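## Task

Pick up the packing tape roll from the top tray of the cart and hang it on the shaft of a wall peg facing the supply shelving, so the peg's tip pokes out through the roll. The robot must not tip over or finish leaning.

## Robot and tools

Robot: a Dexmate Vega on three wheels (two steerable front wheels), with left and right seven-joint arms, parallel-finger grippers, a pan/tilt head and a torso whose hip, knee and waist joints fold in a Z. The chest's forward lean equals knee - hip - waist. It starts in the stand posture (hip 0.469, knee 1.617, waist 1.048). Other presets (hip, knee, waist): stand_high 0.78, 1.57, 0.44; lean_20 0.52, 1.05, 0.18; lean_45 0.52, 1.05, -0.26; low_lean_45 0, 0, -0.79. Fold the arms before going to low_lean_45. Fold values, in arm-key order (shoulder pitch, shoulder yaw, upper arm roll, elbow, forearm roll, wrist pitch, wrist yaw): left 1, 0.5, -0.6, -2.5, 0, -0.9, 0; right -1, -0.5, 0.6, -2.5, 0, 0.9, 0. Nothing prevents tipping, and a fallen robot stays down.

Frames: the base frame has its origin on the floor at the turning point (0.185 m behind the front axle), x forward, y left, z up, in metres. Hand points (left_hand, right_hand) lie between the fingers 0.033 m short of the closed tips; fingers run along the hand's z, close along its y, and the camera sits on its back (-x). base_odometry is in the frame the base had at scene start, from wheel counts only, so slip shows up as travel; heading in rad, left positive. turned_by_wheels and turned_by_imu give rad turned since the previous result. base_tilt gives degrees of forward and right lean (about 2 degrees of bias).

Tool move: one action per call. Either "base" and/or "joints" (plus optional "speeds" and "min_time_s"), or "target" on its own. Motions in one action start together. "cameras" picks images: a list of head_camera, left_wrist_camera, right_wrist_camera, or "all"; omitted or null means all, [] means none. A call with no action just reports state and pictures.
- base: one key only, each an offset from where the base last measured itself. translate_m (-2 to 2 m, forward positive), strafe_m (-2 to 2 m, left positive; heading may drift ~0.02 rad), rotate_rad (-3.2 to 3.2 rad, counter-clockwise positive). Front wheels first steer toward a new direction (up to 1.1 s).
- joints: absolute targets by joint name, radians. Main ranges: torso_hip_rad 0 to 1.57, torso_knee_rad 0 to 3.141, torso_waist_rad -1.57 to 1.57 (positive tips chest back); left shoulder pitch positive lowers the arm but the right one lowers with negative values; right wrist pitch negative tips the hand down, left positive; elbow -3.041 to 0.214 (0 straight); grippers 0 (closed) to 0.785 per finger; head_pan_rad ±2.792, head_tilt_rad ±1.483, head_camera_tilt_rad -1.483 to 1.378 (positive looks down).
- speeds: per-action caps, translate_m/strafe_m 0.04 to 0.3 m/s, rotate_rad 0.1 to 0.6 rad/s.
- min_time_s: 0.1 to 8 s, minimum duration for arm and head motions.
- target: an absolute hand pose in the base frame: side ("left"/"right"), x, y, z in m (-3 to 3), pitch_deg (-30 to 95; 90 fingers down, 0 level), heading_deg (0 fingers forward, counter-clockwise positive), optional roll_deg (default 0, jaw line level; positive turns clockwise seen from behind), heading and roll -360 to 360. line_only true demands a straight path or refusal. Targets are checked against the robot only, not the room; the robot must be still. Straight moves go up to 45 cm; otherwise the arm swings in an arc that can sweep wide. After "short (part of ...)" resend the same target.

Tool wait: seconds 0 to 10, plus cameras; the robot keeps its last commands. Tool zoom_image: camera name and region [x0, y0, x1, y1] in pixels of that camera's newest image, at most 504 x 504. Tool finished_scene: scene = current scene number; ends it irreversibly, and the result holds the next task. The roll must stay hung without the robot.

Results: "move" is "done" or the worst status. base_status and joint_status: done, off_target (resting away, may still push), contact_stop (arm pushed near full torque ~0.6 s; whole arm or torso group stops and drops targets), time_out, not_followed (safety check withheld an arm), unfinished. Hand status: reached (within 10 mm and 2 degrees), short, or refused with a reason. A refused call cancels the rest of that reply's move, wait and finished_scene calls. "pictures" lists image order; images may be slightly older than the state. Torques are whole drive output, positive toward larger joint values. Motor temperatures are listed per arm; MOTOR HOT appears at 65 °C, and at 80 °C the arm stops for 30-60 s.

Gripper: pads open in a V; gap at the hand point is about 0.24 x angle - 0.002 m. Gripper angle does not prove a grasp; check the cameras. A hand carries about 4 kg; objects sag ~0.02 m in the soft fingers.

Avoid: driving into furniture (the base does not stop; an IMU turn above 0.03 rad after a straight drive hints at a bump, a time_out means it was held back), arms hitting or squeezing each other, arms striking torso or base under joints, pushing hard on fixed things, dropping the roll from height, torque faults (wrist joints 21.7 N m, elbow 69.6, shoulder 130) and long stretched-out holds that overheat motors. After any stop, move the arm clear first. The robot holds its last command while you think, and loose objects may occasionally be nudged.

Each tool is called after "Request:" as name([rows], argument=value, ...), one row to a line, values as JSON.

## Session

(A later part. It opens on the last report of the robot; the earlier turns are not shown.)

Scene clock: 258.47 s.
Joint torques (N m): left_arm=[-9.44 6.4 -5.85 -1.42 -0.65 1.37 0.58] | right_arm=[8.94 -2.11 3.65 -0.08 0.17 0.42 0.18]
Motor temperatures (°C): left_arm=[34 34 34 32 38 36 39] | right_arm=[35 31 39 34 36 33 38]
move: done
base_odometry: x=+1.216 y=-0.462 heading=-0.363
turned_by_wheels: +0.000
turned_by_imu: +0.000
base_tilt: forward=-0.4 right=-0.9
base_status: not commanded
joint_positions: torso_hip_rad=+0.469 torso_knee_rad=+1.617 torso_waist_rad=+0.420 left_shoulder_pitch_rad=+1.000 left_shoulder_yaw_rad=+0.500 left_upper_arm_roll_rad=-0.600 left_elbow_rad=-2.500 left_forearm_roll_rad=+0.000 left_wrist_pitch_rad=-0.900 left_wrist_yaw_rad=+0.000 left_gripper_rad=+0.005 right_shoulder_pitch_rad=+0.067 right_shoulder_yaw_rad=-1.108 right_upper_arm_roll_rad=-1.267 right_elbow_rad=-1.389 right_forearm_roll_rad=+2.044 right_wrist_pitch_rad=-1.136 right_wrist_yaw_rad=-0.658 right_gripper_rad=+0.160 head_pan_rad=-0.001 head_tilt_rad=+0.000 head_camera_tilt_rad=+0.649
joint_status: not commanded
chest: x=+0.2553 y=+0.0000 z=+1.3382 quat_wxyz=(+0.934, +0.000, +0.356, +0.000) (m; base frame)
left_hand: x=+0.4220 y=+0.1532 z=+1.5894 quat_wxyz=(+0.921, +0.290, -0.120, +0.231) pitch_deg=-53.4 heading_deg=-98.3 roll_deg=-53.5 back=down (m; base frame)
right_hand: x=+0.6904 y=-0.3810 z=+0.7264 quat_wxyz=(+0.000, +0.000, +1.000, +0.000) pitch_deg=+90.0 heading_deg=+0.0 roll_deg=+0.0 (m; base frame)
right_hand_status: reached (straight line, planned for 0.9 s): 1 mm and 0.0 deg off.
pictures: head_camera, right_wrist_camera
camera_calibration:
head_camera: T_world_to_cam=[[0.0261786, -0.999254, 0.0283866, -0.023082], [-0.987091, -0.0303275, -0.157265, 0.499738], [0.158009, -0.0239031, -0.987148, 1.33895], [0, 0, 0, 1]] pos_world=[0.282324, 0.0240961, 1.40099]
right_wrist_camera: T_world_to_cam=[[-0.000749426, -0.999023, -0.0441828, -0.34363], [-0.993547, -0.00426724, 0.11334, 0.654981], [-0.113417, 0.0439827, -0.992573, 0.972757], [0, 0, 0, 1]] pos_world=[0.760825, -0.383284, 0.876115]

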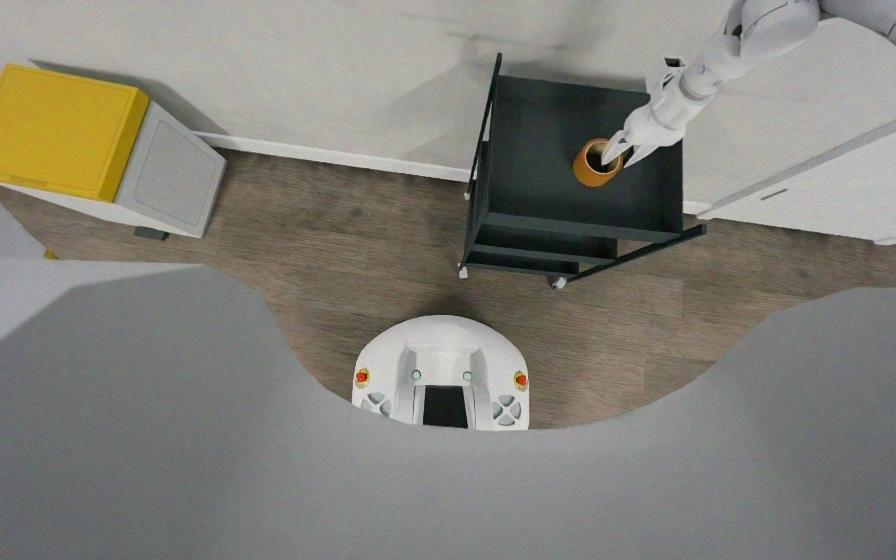

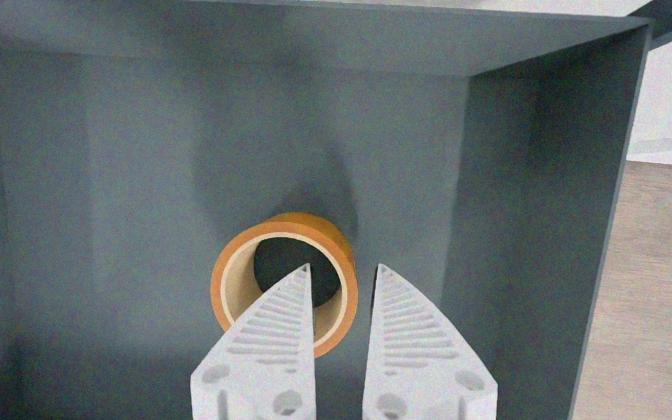

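Request:
move(target={"side": "right", "x": 0.690, "y": -0.384, "z": 0.713, "pitch_deg": 90, "heading_deg": 0, "roll_deg": 0, "line_only": true}, cameras=["head_camera", "right_wrist_camera"])

Request:
move(joints={"right_gripper_rad": 0.07}, cameras=["head_camera", "right_wrist_camera"])

Request:
zoom_image(camera="right_wrist_camera", region=[180, 150, 500, 420])

Scene clock: 265.93 s.
Joint torques (N m): left_arm=[-9.35 5.75 -9.26 -3.56 -0.61 0.97 1] | right_arm=[10.07 -2.94 3.64 -0.31 0.03 0.31 -0.09]
Motor temperatures (°C): left_arm=[34 34 34 32 38 36 39] | right_arm=[35 31 39 34 36 33 38]
move: done
base_odometry: x=+1.216 y=-0.462 heading=-0.363
turned_by_wheels: +0.000
turned_by_imu: +0.000
base_tilt: forward=-0.6 right=-0.8
base_status: not commanded
joint_positions: torso_hip_rad=+0.469 torso_knee_rad=+1.617 torso_waist_rad=+0.420 left_shoulder_pitch_rad=+1.000 left_shoulder_yaw_rad=+0.500 left_upper_arm_roll_rad=-0.600 left_elbow_rad=-2.500 left_forearm_roll_rad=+0.000 left_wrist_pitch_rad=-0.900 left_wrist_yaw_rad=+0.000 left_gripper_rad=+0.005 right_shoulder_pitch_rad=+0.055 right_shoulder_yaw_rad=-1.089 right_upper_arm_roll_rad=-1.272 right_elbow_rad=-1.358 right_forearm_roll_rad=+1.991 right_wrist_pitch_rad=-1.127 right_wrist_yaw_rad=-0.608 right_gripper_rad=+0.160 head_pan_rad=-0.001 head_tilt_rad=+0.000 head_camera_tilt_rad=+0.649
joint_status: not commanded
chest: x=+0.2553 y=+0.0000 z=+1.3382 quat_wxyz=(+0.934, +0.000, +0.356, +0.000) (m; base frame)
left_hand: x=+0.4220 y=+0.1532 z=+1.5894 quat_wxyz=(+0.921, +0.290, -0.120, +0.231) pitch_deg=-53.4 heading_deg=-98.3 roll_deg=-53.5 back=down (m; base frame)
right_hand: x=+0.6904 y=-0.3837 z=+0.7142 quat_wxyz=(+0.000, +0.000, +1.000, +0.000) pitch_deg=+90.0 heading_deg=+0.0 roll_deg=+0.0 (m; base frame)
right_hand_status: reached (straight line, planned for 0.5 s): 1 mm and 0.0 deg off.
pictures: head_camera, right_wrist_camera
camera_calibration:
head_camera: T_world_to_cam=[[0.0261786, -0.999254, 0.0283866, -0.023082], [-0.987091, -0.0303275, -0.157265, 0.499738], [0.158009, -0.0239031, -0.987148, 1.33895], [0, 0, 0, 1]] pos_world=[0.282324, 0.0240961, 1.40099]
right_wrist_camera: T_world_to_cam=[[-0.000645938, -0.999023, -0.0441951, -0.346934], [-0.993558, -0.00436698, 0.113236, 0.656411], [-0.113319, 0.0439835, -0.992585, 0.960701], [0, 0, 0, 1]] pos_world=[0.760824, -0.385984, 0.863915]

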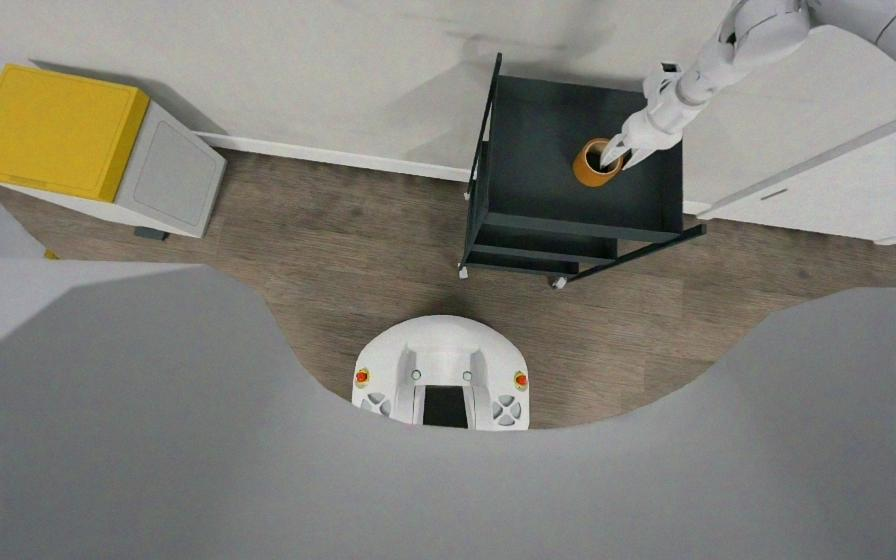

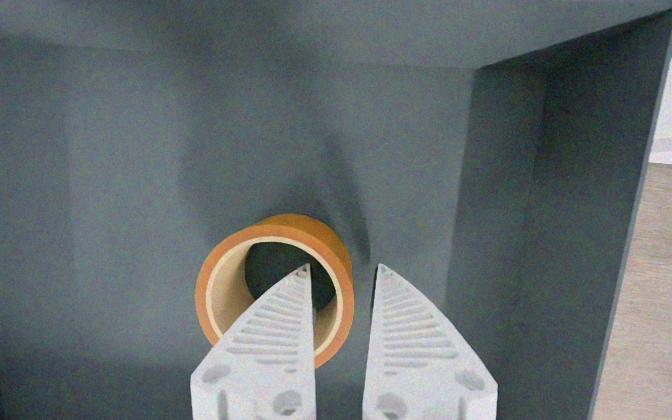

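Scene clock: 266.50 s.
Joint torques (N m): left_arm=[-8.09 5.4 -6.47 -3.19 -0.72 1.25 0.8] | right_arm=[9.85 -4.02 3.63 0.04 0.32 -0.41 0.14]
Motor temperatures (°C): left_arm=[34 34 34 32 38 36 39] | right_arm=[35 31 39 34 36 33 38]
move: done
base_odometry: x=+1.216 y=-0.462 heading=-0.363
turned_by_wheels: +0.000
turned_by_imu: +0.000
base_tilt: forward=-0.5 right=-0.8
base_status: not commanded
joint_positions: torso_hip_rad=+0.469 torso_knee_rad=+1.617 torso_waist_rad=+0.420 left_shoulder_pitch_rad=+1.000 left_shoulder_yaw_rad=+0.500 left_upper_arm_roll_rad=-0.600 left_elbow_rad=-2.500 left_forearm_roll_rad=+0.000 left_wrist_pitch_rad=-0.900 left_wrist_yaw_rad=+0.000 left_gripper_rad=+0.005 right_shoulder_pitch_rad=+0.054 right_shoulder_yaw_rad=-1.088 right_upper_arm_roll_rad=-1.272 right_elbow_rad=-1.356 right_forearm_roll_rad=+1.988 right_wrist_pitch_rad=-1.126 right_wrist_yaw_rad=-0.605 right_gripper_rad=+0.070 head_pan_rad=-0.001 head_tilt_rad=+0.000 head_camera_tilt_rad=+0.649
joint_status: all done
chest: x=+0.2553 y=+0.0000 z=+1.3382 quat_wxyz=(+0.934, +0.000, +0.356, +0.000) (m; base frame)
left_hand: x=+0.4220 y=+0.1532 z=+1.5894 quat_wxyz=(+0.921, +0.290, -0.120, +0.231) pitch_deg=-53.4 heading_deg=-98.3 roll_deg=-53.5 back=down (m; base frame)
right_hand: x=+0.6903 y=-0.3839 z=+0.7135 quat_wxyz=(+0.000, +0.000, +1.000, +0.000) pitch_deg=+90.0 heading_deg=+0.0 roll_deg=+0.0 (m; base frame)
pictures: head_camera, right_wrist_camera
camera_calibration:
head_camera: T_world_to_cam=[[0.0261786, -0.999254, 0.0283866, -0.023082], [-0.987091, -0.0303275, -0.157265, 0.499738], [0.158009, -0.0239031, -0.987148, 1.33895], [0, 0, 0, 1]] pos_world=[0.282324, 0.0240961, 1.40099]
right_wrist_camera: T_world_to_cam=[[-0.000546719, -0.999022, -0.0442067, -0.347231], [-0.993559, -0.00446678, 0.113232, 0.656455], [-0.113319, 0.0439839, -0.992585, 0.960015], [0, 0, 0, 1]] pos_world=[0.760824, -0.386184, 0.863215]

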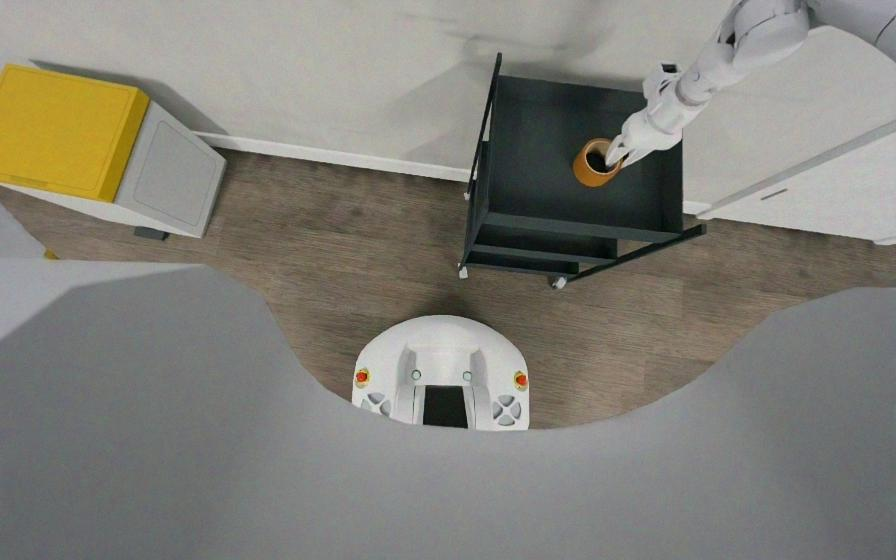

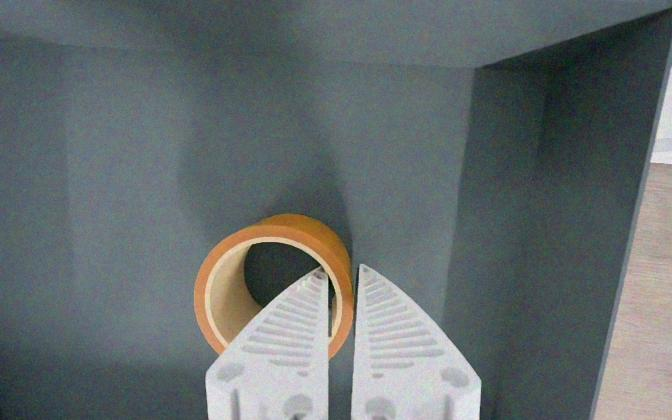

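Scaled by 1.575 from the camera's 672x420 image, which has a finer 960x600 frame.

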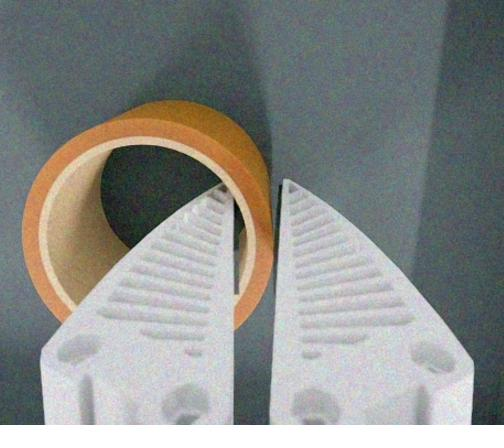

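Request:
move(joints={"right_gripper_rad": 0.0}, cameras=["head_camera", "right_wrist_camera"])

Request:
zoom_image(camera="right_wrist_camera", region=[180, 150, 500, 420])

Scene clock: 270.33 s.
Joint torques (N m): left_arm=[-8.72 7.43 -6.36 -2.33 -0.05 1.22 0.98] | right_arm=[9.54 -3.82 3.72 0.2 0.3 0.68 0.09]
Motor temperatures (°C): left_arm=[34 34 34 32 38 36 39] | right_arm=[34 31 39 34 36 33 38]
move: done
base_odometry: x=+1.216 y=-0.462 heading=-0.363
turned_by_wheels: +0.000
turned_by_imu: +0.000
base_tilt: forward=-0.5 right=-0.8
base_status: not commanded
joint_positions: torso_hip_rad=+0.469 torso_knee_rad=+1.617 torso_waist_rad=+0.420 left_shoulder_pitch_rad=+1.000 left_shoulder_yaw_rad=+0.500 left_upper_arm_roll_rad=-0.600 left_elbow_rad=-2.500 left_forearm_roll_rad=+0.000 left_wrist_pitch_rad=-0.900 left_wrist_yaw_rad=+0.000 left_gripper_rad=+0.005 right_shoulder_pitch_rad=+0.054 right_shoulder_yaw_rad=-1.088 right_upper_arm_roll_rad=-1.273 right_elbow_rad=-1.355 right_forearm_roll_rad=+1.986 right_wrist_pitch_rad=-1.126 right_wrist_yaw_rad=-0.604 right_gripper_rad=+0.000 head_pan_rad=-0.001 head_tilt_rad=+0.000 head_camera_tilt_rad=+0.649
joint_status: all done
chest: x=+0.2553 y=+0.0000 z=+1.3382 quat_wxyz=(+0.934, +0.000, +0.356, +0.000) (m; base frame)
left_hand: x=+0.4220 y=+0.1532 z=+1.5894 quat_wxyz=(+0.921, +0.290, -0.120, +0.231) pitch_deg=-53.4 heading_deg=-98.3 roll_deg=-53.5 back=down (m; base frame)
right_hand: x=+0.6903 y=-0.3840 z=+0.7133 quat_wxyz=(+0.000, +0.000, +1.000, +0.000) pitch_deg=+90.0 heading_deg=+0.0 roll_deg=+0.0 (m; base frame)
pictures: head_camera, right_wrist_camera
camera_calibration:
head_camera: T_world_to_cam=[[0.0261786, -0.999254, 0.0283866, -0.023082], [-0.987091, -0.0303275, -0.157265, 0.499738], [0.158009, -0.0239031, -0.987148, 1.33895], [0, 0, 0, 1]] pos_world=[0.282324, 0.0240961, 1.40099]
right_wrist_camera: T_world_to_cam=[[-0.000551063, -0.999022, -0.0442062, -0.347241], [-0.993559, -0.00446241, 0.113232, 0.656491], [-0.113319, 0.0439839, -0.992585, 0.959718], [0, 0, 0, 1]] pos_world=[0.760824, -0.386184, 0.862915]

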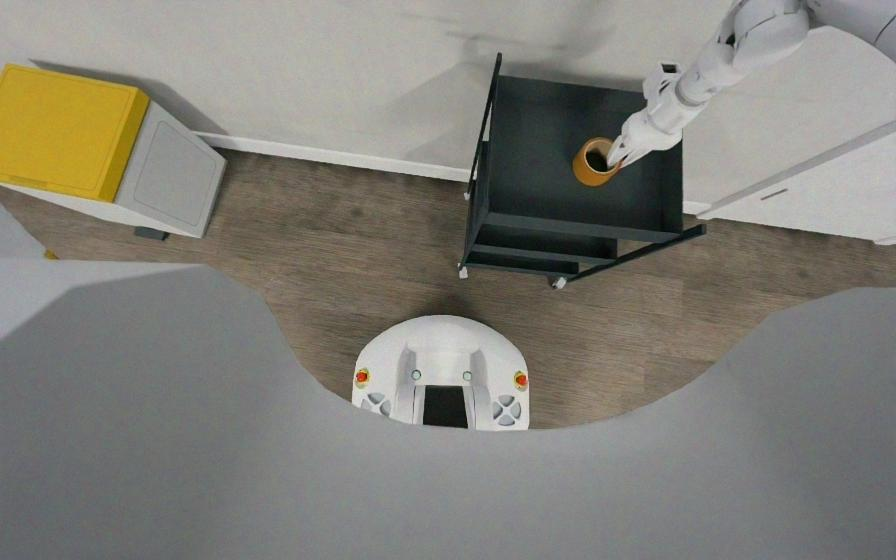

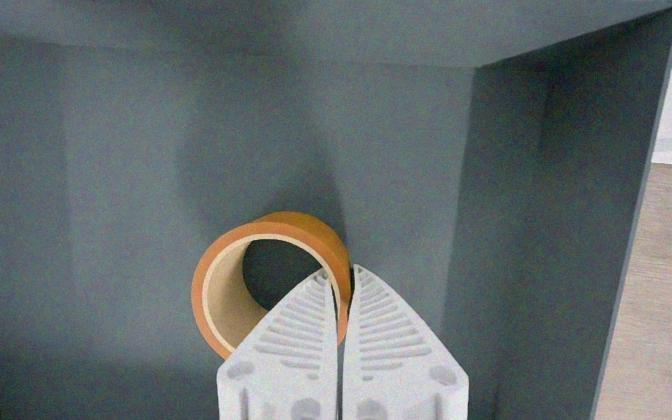

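Scaled by 1.575 from the camera's 672x420 image, which has a finer 960x600 frame.

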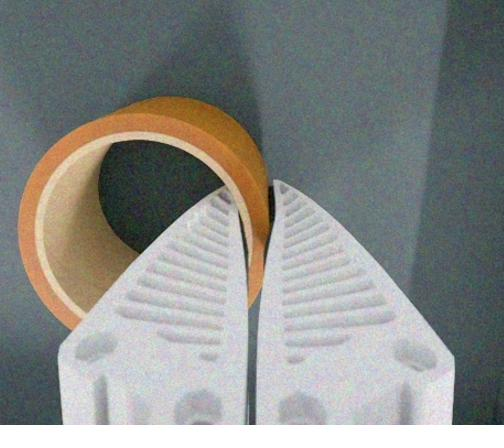

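Request:
move(target={"side": "right", "x": 0.690, "y": -0.384, "z": 0.76, "pitch_deg": 90, "heading_deg": 0, "roll_deg": 0, "line_only": true}, cameras=["head_camera", "right_wrist_camera"])

Request:
zoom_image(camera="head_camera", region=[520, 80, 720, 240])

Scene clock: 275.80 s.
Joint torques (N m): left_arm=[-6.75 5.11 -8.68 -1.9 -0.78 0.15 0.96] | right_arm=[29.07 -7.17 11.42 -2.16 1.15 -0.04 -0.04]
Motor temperatures (°C): left_arm=[34 34 34 32 38 36 39] | right_arm=[34 31 39 34 36 33 38]
move: done
base_odometry: x=+1.216 y=-0.462 heading=-0.363
turned_by_wheels: +0.000
turned_by_imu: +0.000
base_tilt: forward=-0.4 right=-0.7
base_status: not commanded
joint_positions: torso_hip_rad=+0.469 torso_knee_rad=+1.617 torso_waist_rad=+0.420 left_shoulder_pitch_rad=+1.000 left_shoulder_yaw_rad=+0.500 left_upper_arm_roll_rad=-0.600 left_elbow_rad=-2.500 left_forearm_roll_rad=+0.000 left_wrist_pitch_rad=-0.900 left_wrist_yaw_rad=+0.000 left_gripper_rad=+0.005 right_shoulder_pitch_rad=+0.102 right_shoulder_yaw_rad=-1.159 right_upper_arm_roll_rad=-1.251 right_elbow_rad=-1.445 right_forearm_roll_rad=+2.149 right_wrist_pitch_rad=-1.175 right_wrist_yaw_rad=-0.749 right_gripper_rad=+0.000 head_pan_rad=-0.001 head_tilt_rad=+0.000 head_camera_tilt_rad=+0.649
joint_status: not commanded
chest: x=+0.2553 y=+0.0000 z=+1.3382 quat_wxyz=(+0.934, +0.000, +0.356, +0.000) (m; base frame)
left_hand: x=+0.4220 y=+0.1532 z=+1.5894 quat_wxyz=(+0.921, +0.290, -0.120, +0.231) pitch_deg=-53.4 heading_deg=-98.3 roll_deg=-53.5 back=down (m; base frame)
right_hand: x=+0.6897 y=-0.3841 z=+0.7585 quat_wxyz=(+0.000, +0.000, +1.000, +0.000) pitch_deg=+90.0 heading_deg=+0.0 roll_deg=+0.0 (m; base frame)
right_hand_status: reached (straight line, planned for 0.9 s): 1 mm and 0.0 deg off.
pictures: head_camera, right_wrist_camera
camera_calibration:
head_camera: T_world_to_cam=[[0.0261786, -0.999254, 0.0283866, -0.023082], [-0.987091, -0.0303275, -0.157265, 0.499738], [0.158009, -0.0239031, -0.987148, 1.33895], [0, 0, 0, 1]] pos_world=[0.282324, 0.0240961, 1.40099]
right_wrist_camera: T_world_to_cam=[[-0.000668136, -0.999036, -0.043899, -0.345532], [-0.993408, -0.00436888, 0.114545, 0.649601], [-0.114626, 0.0436862, -0.992448, 1.00539], [0, 0, 0, 1]] pos_world=[0.760332, -0.386282, 0.908217]

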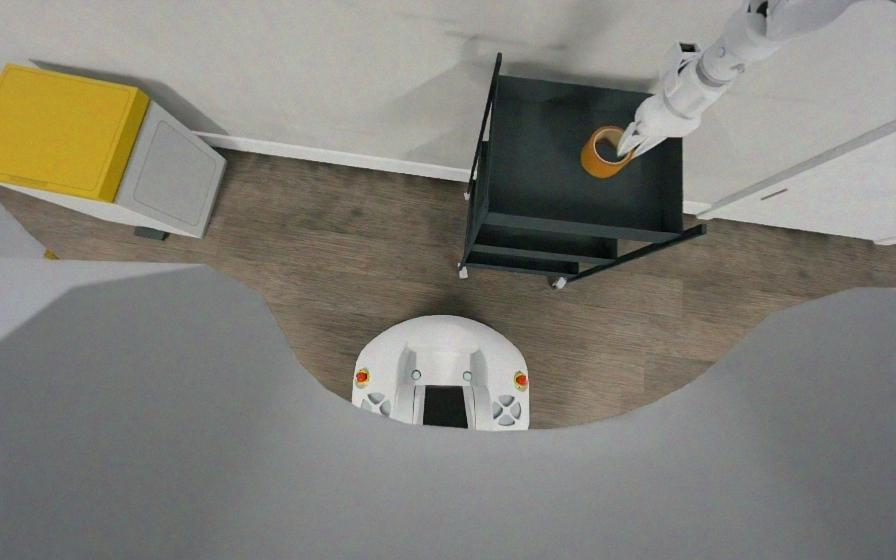

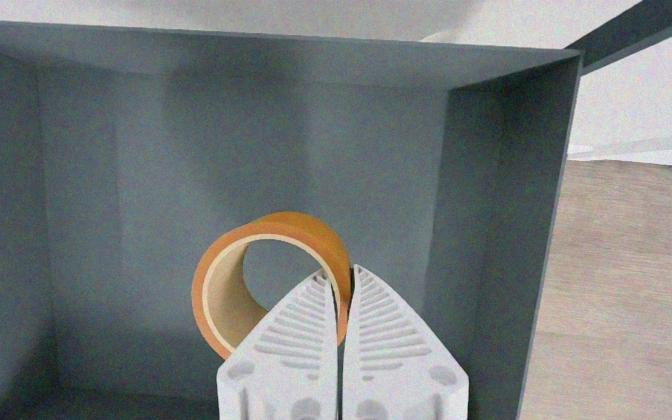

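Scaled by 2.520 from the camera's 896x560 image, which has a finer 960x600 frame.

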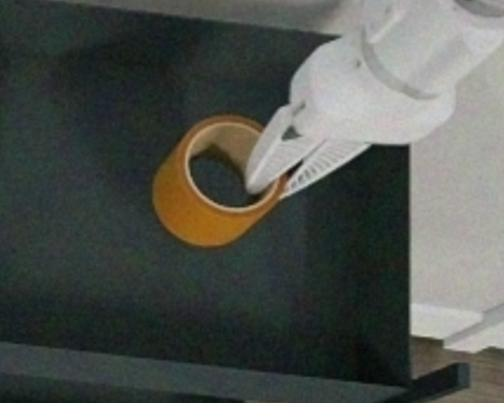

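Request:
move(target={"side": "right", "x": 0.66, "y": -0.384, "z": 0.90, "pitch_deg": 80, "heading_deg": 0, "roll_deg": 0, "line_only": true}, cameras=["right_wrist_camera"])

Request:
move(joints={"torso_waist_rad": 1.048}, cameras=["head_camera", "right_wrist_camera"])

Scene clock: 280.37 s.
Joint torques (N m): left_arm=[-8.95 3.94 -4.98 -2.34 0.77 1.93 0.96] | right_arm=[28.3 -7.46 11.35 -2.81 1.07 -0.73 -0.18]
Motor temperatures (°C): left_arm=[34 34 34 32 38 36 39] | right_arm=[35 31 39 34 36 33 38]
move: refused
base_odometry: x=+1.216 y=-0.462 heading=-0.363
turned_by_wheels: +0.000
turned_by_imu: +0.000
base_tilt: forward=-0.5 right=-0.8
base_status: not commanded
joint_positions: torso_hip_rad=+0.469 torso_knee_rad=+1.617 torso_waist_rad=+0.420 left_shoulder_pitch_rad=+1.000 left_shoulder_yaw_rad=+0.500 left_upper_arm_roll_rad=-0.600 left_elbow_rad=-2.500 left_forearm_roll_rad=+0.000 left_wrist_pitch_rad=-0.900 left_wrist_yaw_rad=+0.000 left_gripper_rad=+0.005 right_shoulder_pitch_rad=+0.103 right_shoulder_yaw_rad=-1.161 right_upper_arm_roll_rad=-1.251 right_elbow_rad=-1.447 right_forearm_roll_rad=+2.153 right_wrist_pitch_rad=-1.177 right_wrist_yaw_rad=-0.753 right_gripper_rad=+0.000 head_pan_rad=-0.001 head_tilt_rad=+0.000 head_camera_tilt_rad=+0.649
joint_status: not commanded
chest: x=+0.2553 y=+0.0000 z=+1.3382 quat_wxyz=(+0.934, +0.000, +0.356, +0.000) (m; base frame)
left_hand: x=+0.4220 y=+0.1532 z=+1.5894 quat_wxyz=(+0.921, +0.290, -0.120, +0.231) pitch_deg=-53.4 heading_deg=-98.3 roll_deg=-53.5 back=down (m; base frame)
right_hand: x=+0.6896 y=-0.3841 z=+0.7597 quat_wxyz=(+0.000, +0.000, +1.000, +0.000) pitch_deg=+90.0 heading_deg=+0.0 roll_deg=+0.0 (m; base frame)
right_hand_status: refused: you asked line_only, and the move would not run on a straight line (no straight line was possible) but on a checked arc of 3.4 s: over the whole arc the hand travels 0.15 m to end 0.14 m from its start, up to 0.01 m off the straight line; right_upper_arm_roll_rad turns most, 0.96 rad; on the way or at its end the hand turns up to 10 deg from its attitude at the start. Nothing moved.
pictures: right_wrist_camera
camera_calibration:
right_wrist_camera: T_world_to_cam=[[-0.000469738, -0.999035, -0.0439225, -0.345613], [-0.993409, -0.00456847, 0.114536, 0.649406], [-0.114626, 0.0436868, -0.992448, 1.00648], [0, 0, 0, 1]] pos_world=[0.760332, -0.386283, 0.909317]

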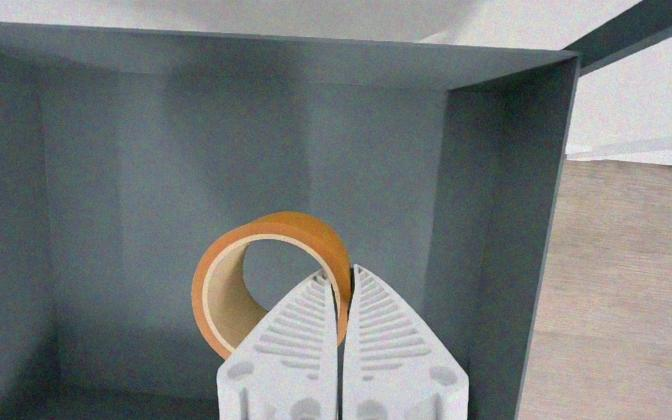

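not run: a stop came earlier in this reply.

Request:
move(joints={"torso_waist_rad": 0.75}, cameras=["head_camera", "right_wrist_camera"])

Request:
move(joints={"torso_waist_rad": 1.048}, cameras=["head_camera", "right_wrist_camera"])

Scene clock: 287.53 s.
Joint torques (N m): left_arm=[-10.01 9.64 -2.97 -1.27 0.43 -0.15 1.22] | right_arm=[31.34 -3.19 13.07 -1.92 0.73 1.12 -0.48]
Motor temperatures (°C): left_arm=[34 34 34 32 38 36 39] | right_arm=[35 31 40 34 36 33 38]
move: done
base_odometry: x=+1.216 y=-0.462 heading=-0.363
turned_by_wheels: +0.000
turned_by_imu: -0.001
base_tilt: forward=-0.6 right=-0.7
base_status: not commanded
joint_positions: torso_hip_rad=+0.469 torso_knee_rad=+1.617 torso_waist_rad=+0.750 left_shoulder_pitch_rad=+1.000 left_shoulder_yaw_rad=+0.500 left_upper_arm_roll_rad=-0.600 left_elbow_rad=-2.500 left_forearm_roll_rad=+0.000 left_wrist_pitch_rad=-0.900 left_wrist_yaw_rad=+0.000 left_gripper_rad=+0.005 right_shoulder_pitch_rad=+0.103 right_shoulder_yaw_rad=-1.161 right_upper_arm_roll_rad=-1.251 right_elbow_rad=-1.447 right_forearm_roll_rad=+2.153 right_wrist_pitch_rad=-1.177 right_wrist_yaw_rad=-0.753 right_gripper_rad=+0.000 head_pan_rad=+0.000 head_tilt_rad=+0.000 head_camera_tilt_rad=+0.649
joint_status: all done
chest: x=+0.1214 y=+0.0000 z=+1.3999 quat_wxyz=(+0.980, +0.000, +0.198, +0.000) (m; base frame)
left_hand: x=+0.1978 y=+0.1532 z=+1.6915 quat_wxyz=(+0.889, +0.248, -0.269, +0.276) pitch_deg=-47.0 heading_deg=-120.1 roll_deg=-25.5 back=down (m; base frame)
right_hand: x=+0.7196 y=-0.3841 z=+0.9931 quat_wxyz=(+0.164, +0.000, +0.986, +0.000) pitch_deg=+71.1 heading_deg=+0.0 roll_deg=+0.0 back=up (m; base frame)
pictures: head_camera, right_wrist_camera
camera_calibration:
head_camera: T_world_to_cam=[[0.0157096, -0.999254, 0.0352912, -0.0297197], [-0.882978, -0.0304253, -0.468428, 0.800206], [0.469152, -0.0238026, -0.882797, 1.23711], [0, 0, 0, 1]] pos_world=[0.126637, 0.0240955, 1.46801]
right_wrist_camera: T_world_to_cam=[[0.013777, -0.999035, -0.0417065, -0.347799], [-0.976971, -0.00456711, -0.213325, 0.966249], [0.212929, 0.043685, -0.976091, 0.989643], [0, 0, 0, 1]] pos_world=[0.738065, -0.386283, 1.1576]

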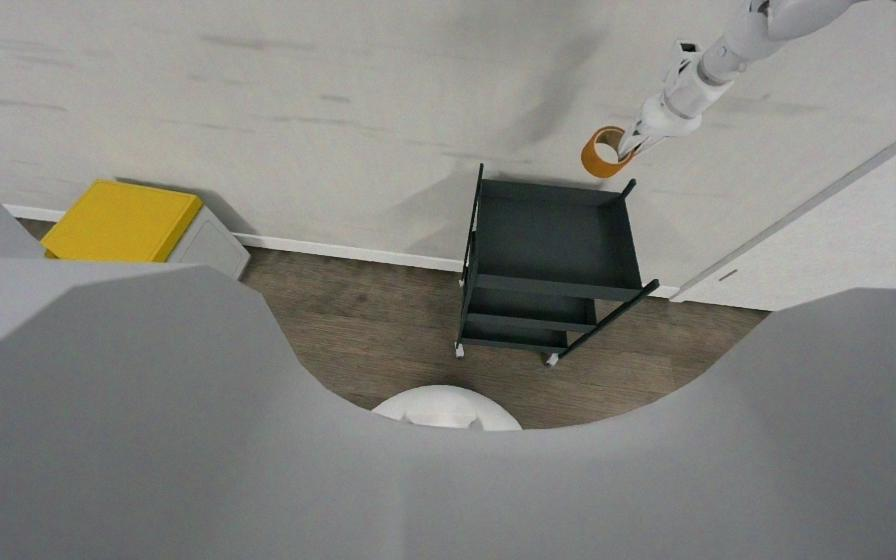

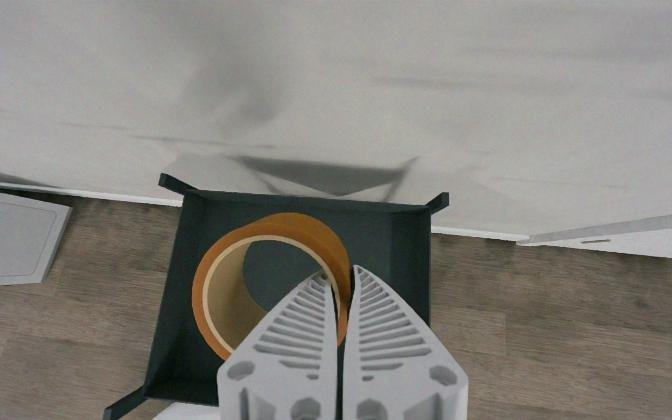

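Scene clock: 289.93 s.
Joint torques (N m): left_arm=[-10.91 3.48 -4.39 0.41 -0.24 2.26 0.71] | right_arm=[32.18 -1.31 12.5 -1.98 0.48 2.11 -0.13]
Motor temperatures (°C): left_arm=[34 34 34 32 38 36 39] | right_arm=[35 31 40 34 36 33 38]
move: done
base_odometry: x=+1.216 y=-0.462 heading=-0.364
turned_by_wheels: +0.000
turned_by_imu: +0.000
base_tilt: forward=-0.4 right=-0.7
base_status: not commanded
joint_positions: torso_hip_rad=+0.469 torso_knee_rad=+1.617 torso_waist_rad=+1.048 left_shoulder_pitch_rad=+1.000 left_shoulder_yaw_rad=+0.500 left_upper_arm_roll_rad=-0.600 left_elbow_rad=-2.500 left_forearm_roll_rad=+0.000 left_wrist_pitch_rad=-0.900 left_wrist_yaw_rad=+0.000 left_gripper_rad=+0.005 right_shoulder_pitch_rad=+0.103 right_shoulder_yaw_rad=-1.161 right_upper_arm_roll_rad=-1.251 right_elbow_rad=-1.447 right_forearm_roll_rad=+2.154 right_wrist_pitch_rad=-1.177 right_wrist_yaw_rad=-0.753 right_gripper_rad=+0.000 head_pan_rad=+0.000 head_tilt_rad=+0.000 head_camera_tilt_rad=+0.649
joint_status: all done
chest: x=-0.0111 y=+0.0000 z=+1.4155 quat_wxyz=(+0.999, +0.000, +0.050, +0.000) (m; base frame)
left_hand: x=-0.0237 y=+0.1532 z=+1.7167 quat_wxyz=(+0.839, +0.205, -0.398, +0.310) pitch_deg=-36.8 heading_deg=-132.5 roll_deg=-6.9 back=down (m; base frame)
right_hand: x=+0.6802 y=-0.3840 z=+1.2023 quat_wxyz=(+0.308, +0.000, +0.951, +0.000) pitch_deg=+54.1 heading_deg=+0.0 roll_deg=+0.0 back=up (m; base frame)
pictures: head_camera, right_wrist_camera
camera_calibration:
head_camera: T_world_to_cam=[[0.00465547, -0.999254, 0.0383484, -0.0326367], [-0.706483, -0.0304269, -0.707076, 1.03027], [0.707715, -0.0238007, -0.706097, 1.06551], [0, 0, 0, 1]] pos_world=[-0.0260528, 0.0240954, 1.48208]
right_wrist_camera: T_world_to_cam=[[0.0254137, -0.999035, -0.0358262, -0.353518], [-0.871301, -0.00456643, -0.490728, 1.23401], [0.490091, 0.0436866, -0.870576, 0.88678], [0, 0, 0, 1]] pos_world=[0.649573, -0.386283, 1.36491]

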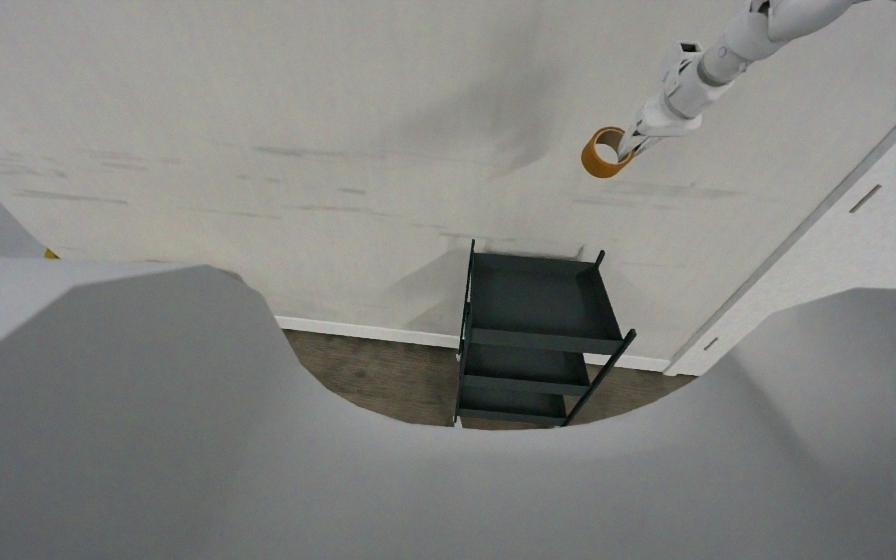

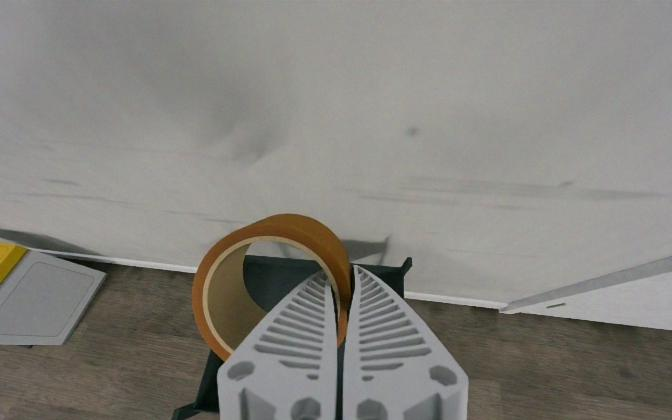

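Request:
move(base={"translate_m": -0.6}, speeds={"translate_m": 0.15}, cameras=["right_wrist_camera"])

Request:
move(target={"side": "right", "x": 0.52, "y": -0.32, "z": 1.1, "pitch_deg": 20, "heading_deg": 0, "roll_deg": 0, "line_only": true}, cameras=["head_camera", "right_wrist_camera"])

Scene clock: 299.53 s.
Joint torques (N m): left_arm=[-11.06 6.41 -5.04 -1.75 -0.2 2.48 0.59] | right_arm=[31.71 -1.19 12.47 -1.4 0.32 2.71 -0.23]
Motor temperatures (°C): left_arm=[34 34 34 32 37 36 39] | right_arm=[36 31 40 34 36 33 38]
move: done
base_odometry: x=+0.655 y=-0.248 heading=-0.365
turned_by_wheels: -0.002
turned_by_imu: -0.001
base_tilt: forward=-0.6 right=-0.8
base_status: done
joint_positions: torso_hip_rad=+0.469 torso_knee_rad=+1.617 torso_waist_rad=+1.048 left_shoulder_pitch_rad=+1.000 left_shoulder_yaw_rad=+0.500 left_upper_arm_roll_rad=-0.600 left_elbow_rad=-2.500 left_forearm_roll_rad=+0.000 left_wrist_pitch_rad=-0.900 left_wrist_yaw_rad=+0.000 left_gripper_rad=+0.005 right_shoulder_pitch_rad=+0.103 right_shoulder_yaw_rad=-1.161 right_upper_arm_roll_rad=-1.251 right_elbow_rad=-1.447 right_forearm_roll_rad=+2.154 right_wrist_pitch_rad=-1.177 right_wrist_yaw_rad=-0.753 right_gripper_rad=+0.000 head_pan_rad=+0.000 head_tilt_rad=+0.000 head_camera_tilt_rad=+0.649
joint_status: not commanded
chest: x=-0.0112 y=+0.0000 z=+1.4155 quat_wxyz=(+0.999, +0.000, +0.050, +0.000) (m; base frame)
left_hand: x=-0.0239 y=+0.1532 z=+1.7167 quat_wxyz=(+0.839, +0.205, -0.398, +0.310) pitch_deg=-36.8 heading_deg=-132.5 roll_deg=-6.9 back=down (m; base frame)
right_hand: x=+0.6801 y=-0.3840 z=+1.2024 quat_wxyz=(+0.308, +0.000, +0.951, +0.000) pitch_deg=+54.1 heading_deg=+0.0 roll_deg=+0.0 back=up (m; base frame)
pictures: right_wrist_camera
camera_calibration:
right_wrist_camera: T_world_to_cam=[[0.0254192, -0.999035, -0.0358243, -0.353516], [-0.871234, -0.00456623, -0.490847, 1.234], [0.49021, 0.0436883, -0.870509, 0.886797], [0, 0, 0, 1]] pos_world=[0.649373, -0.386283, 1.36501]

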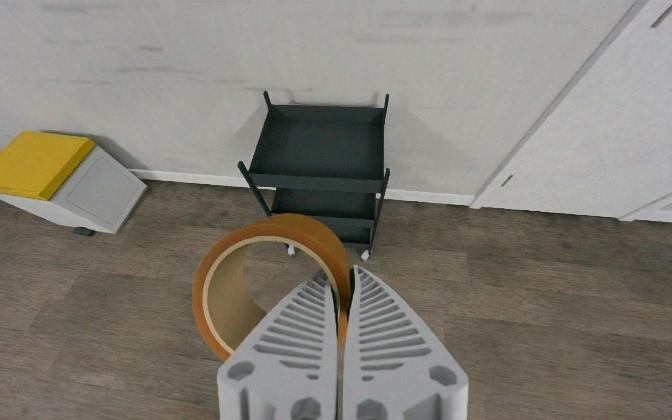

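Scene clock: 310.53 s.
Joint torques (N m): left_arm=[-12.78 7.19 -3.54 3.17 -0.34 1.06 0.49] | right_arm=[-4.48 -1.85 2.34 -5.59 -1.41 3.93 0.17]
Motor temperatures (°C): left_arm=[34 34 34 32 37 36 39] | right_arm=[35 31 40 34 36 33 38]
move: done
base_odometry: x=+0.655 y=-0.248 heading=-0.365
turned_by_wheels: +0.000
turned_by_imu: -0.001
base_tilt: forward=-0.5 right=-0.8
base_status: not commanded
joint_positions: torso_hip_rad=+0.469 torso_knee_rad=+1.617 torso_waist_rad=+1.048 left_shoulder_pitch_rad=+1.000 left_shoulder_yaw_rad=+0.500 left_upper_arm_roll_rad=-0.600 left_elbow_rad=-2.500 left_forearm_roll_rad=+0.000 left_wrist_pitch_rad=-0.900 left_wrist_yaw_rad=+0.000 left_gripper_rad=+0.005 right_shoulder_pitch_rad=-2.259 right_shoulder_yaw_rad=-0.909 right_upper_arm_roll_rad=+0.393 right_elbow_rad=-2.506 right_forearm_roll_rad=+1.094 right_wrist_pitch_rad=-0.387 right_wrist_yaw_rad=-0.565 right_gripper_rad=+0.000 head_pan_rad=+0.000 head_tilt_rad=+0.000 head_camera_tilt_rad=+0.649
joint_status: not commanded
chest: x=-0.0112 y=+0.0000 z=+1.4155 quat_wxyz=(+0.999, +0.000, +0.050, +0.000) (m; base frame)
left_hand: x=-0.0239 y=+0.1532 z=+1.7167 quat_wxyz=(+0.839, +0.205, -0.398, +0.310) pitch_deg=-36.8 heading_deg=-132.5 roll_deg=-6.9 back=down (m; base frame)
right_hand: x=+0.5205 y=-0.3204 z=+1.1001 quat_wxyz=(+0.573, +0.000, +0.820, +0.000) pitch_deg=+20.1 heading_deg=+0.0 roll_deg=+0.0 back=up (m; base frame)
right_hand_status: reached (straight line, planned for 9.7 s): 1 mm and 0.1 deg off.
pictures: head_camera, right_wrist_camera
camera_calibration:
head_camera: T_world_to_cam=[[0.00465005, -0.999254, 0.0383491, -0.0326369], [-0.706383, -0.030427, -0.707176, 1.03028], [0.707815, -0.0238007, -0.705997, 1.0655], [0, 0, 0, 1]] pos_world=[-0.0262512, 0.0240954, 1.48208]
right_wrist_camera: T_world_to_cam=[[0.0408314, -0.999045, -0.01558, -0.319804], [-0.447916, -0.00436371, -0.894065, 1.26842], [0.893143, 0.0434845, -0.447667, 0.198188], [0, 0, 0, 1]] pos_world=[0.404192, -0.322581, 1.21779]

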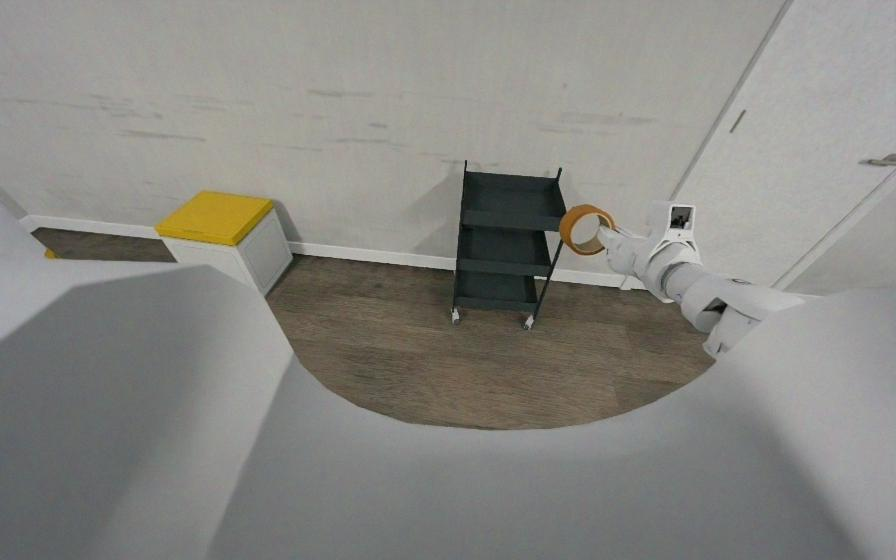

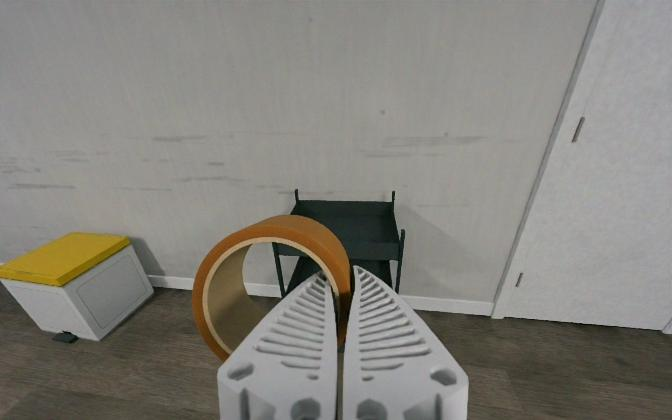

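Request:
move(base={"rotate_rad": -2.05}, speeds={"rotate_rad": 0.4}, joints={"head_camera_tilt_rad": 0.2}, cameras=["head_camera", "right_wrist_camera"])

Scene clock: 325.03 s.
Joint torques (N m): left_arm=[-12.22 5.18 -2.11 -0.59 0.27 2.85 0.63] | right_arm=[-3.07 -2.97 3.02 -5.63 -1.27 3.3 0.06]
Motor temperatures (°C): left_arm=[34 34 34 32 37 36 39] | right_arm=[34 31 40 34 36 33 38]
move: done
base_odometry: x=+0.656 y=-0.246 heading=-2.418
turned_by_wheels: -2.052
turned_by_imu: -2.046
base_tilt: forward=-0.5 right=-0.8
base_status: done
joint_positions: torso_hip_rad=+0.469 torso_knee_rad=+1.617 torso_waist_rad=+1.048 left_shoulder_pitch_rad=+1.000 left_shoulder_yaw_rad=+0.500 left_upper_arm_roll_rad=-0.600 left_elbow_rad=-2.500 left_forearm_roll_rad=+0.000 left_wrist_pitch_rad=-0.900 left_wrist_yaw_rad=+0.000 left_gripper_rad=+0.005 right_shoulder_pitch_rad=-2.262 right_shoulder_yaw_rad=-0.908 right_upper_arm_roll_rad=+0.393 right_elbow_rad=-2.507 right_forearm_roll_rad=+1.090 right_wrist_pitch_rad=-0.385 right_wrist_yaw_rad=-0.564 right_gripper_rad=+0.000 head_pan_rad=+0.000 head_tilt_rad=+0.000 head_camera_tilt_rad=+0.201
joint_status: all done
chest: x=-0.0112 y=+0.0000 z=+1.4155 quat_wxyz=(+0.999, +0.000, +0.050, +0.000) (m; base frame)
left_hand: x=-0.0239 y=+0.1532 z=+1.7167 quat_wxyz=(+0.839, +0.205, -0.398, +0.310) pitch_deg=-36.8 heading_deg=-132.5 roll_deg=-6.9 back=down (m; base frame)
right_hand: x=+0.5201 y=-0.3201 z=+1.1001 quat_wxyz=(+0.574, +0.000, +0.819, +0.000) pitch_deg=+20.0 heading_deg=+0.0 roll_deg=+0.0 back=up (m; base frame)
pictures: head_camera, right_wrist_camera
camera_calibration:
head_camera: T_world_to_cam=[[-0.0124698, -0.999245, 0.0367955, -0.0316803], [-0.329757, -0.0306303, -0.943569, 1.41025], [0.943983, -0.0238997, -0.329126, 0.525228], [0, 0, 0, 1]] pos_world=[-0.0311619, 0.0240927, 1.5047]
right_wrist_camera: T_world_to_cam=[[0.0411683, -0.999034, -0.015342, -0.320007], [-0.446702, -0.00466844, -0.894671, 1.26811], [0.893735, 0.0436853, -0.446463, 0.196982], [0, 0, 0, 1]] pos_world=[0.403591, -0.322383, 1.21758]

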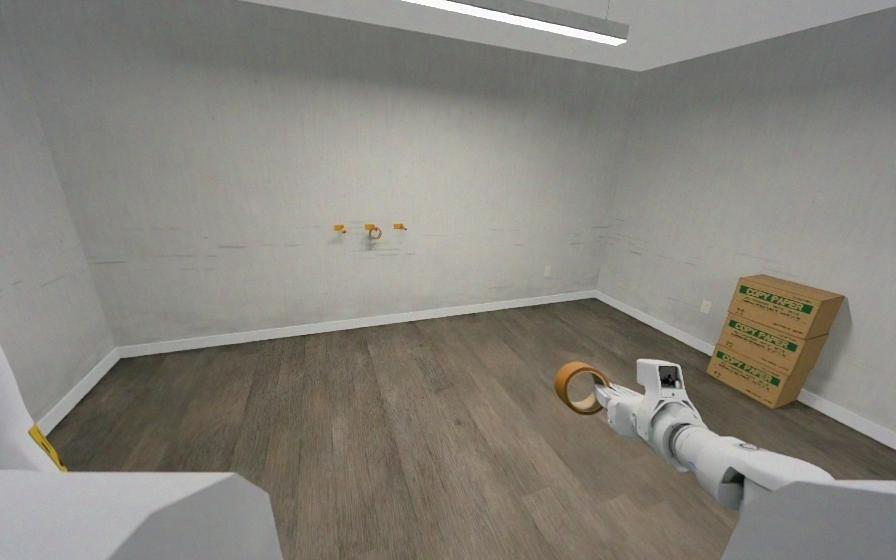

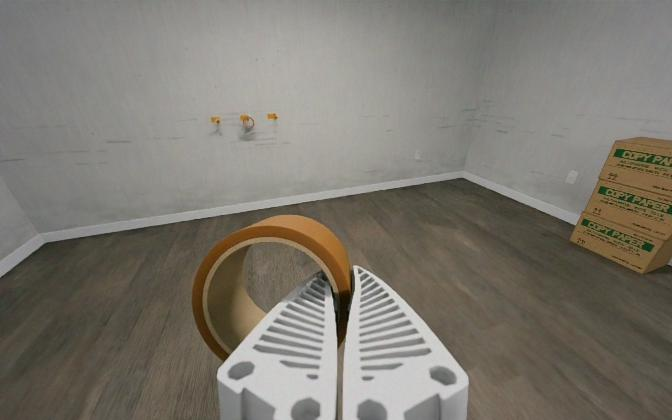

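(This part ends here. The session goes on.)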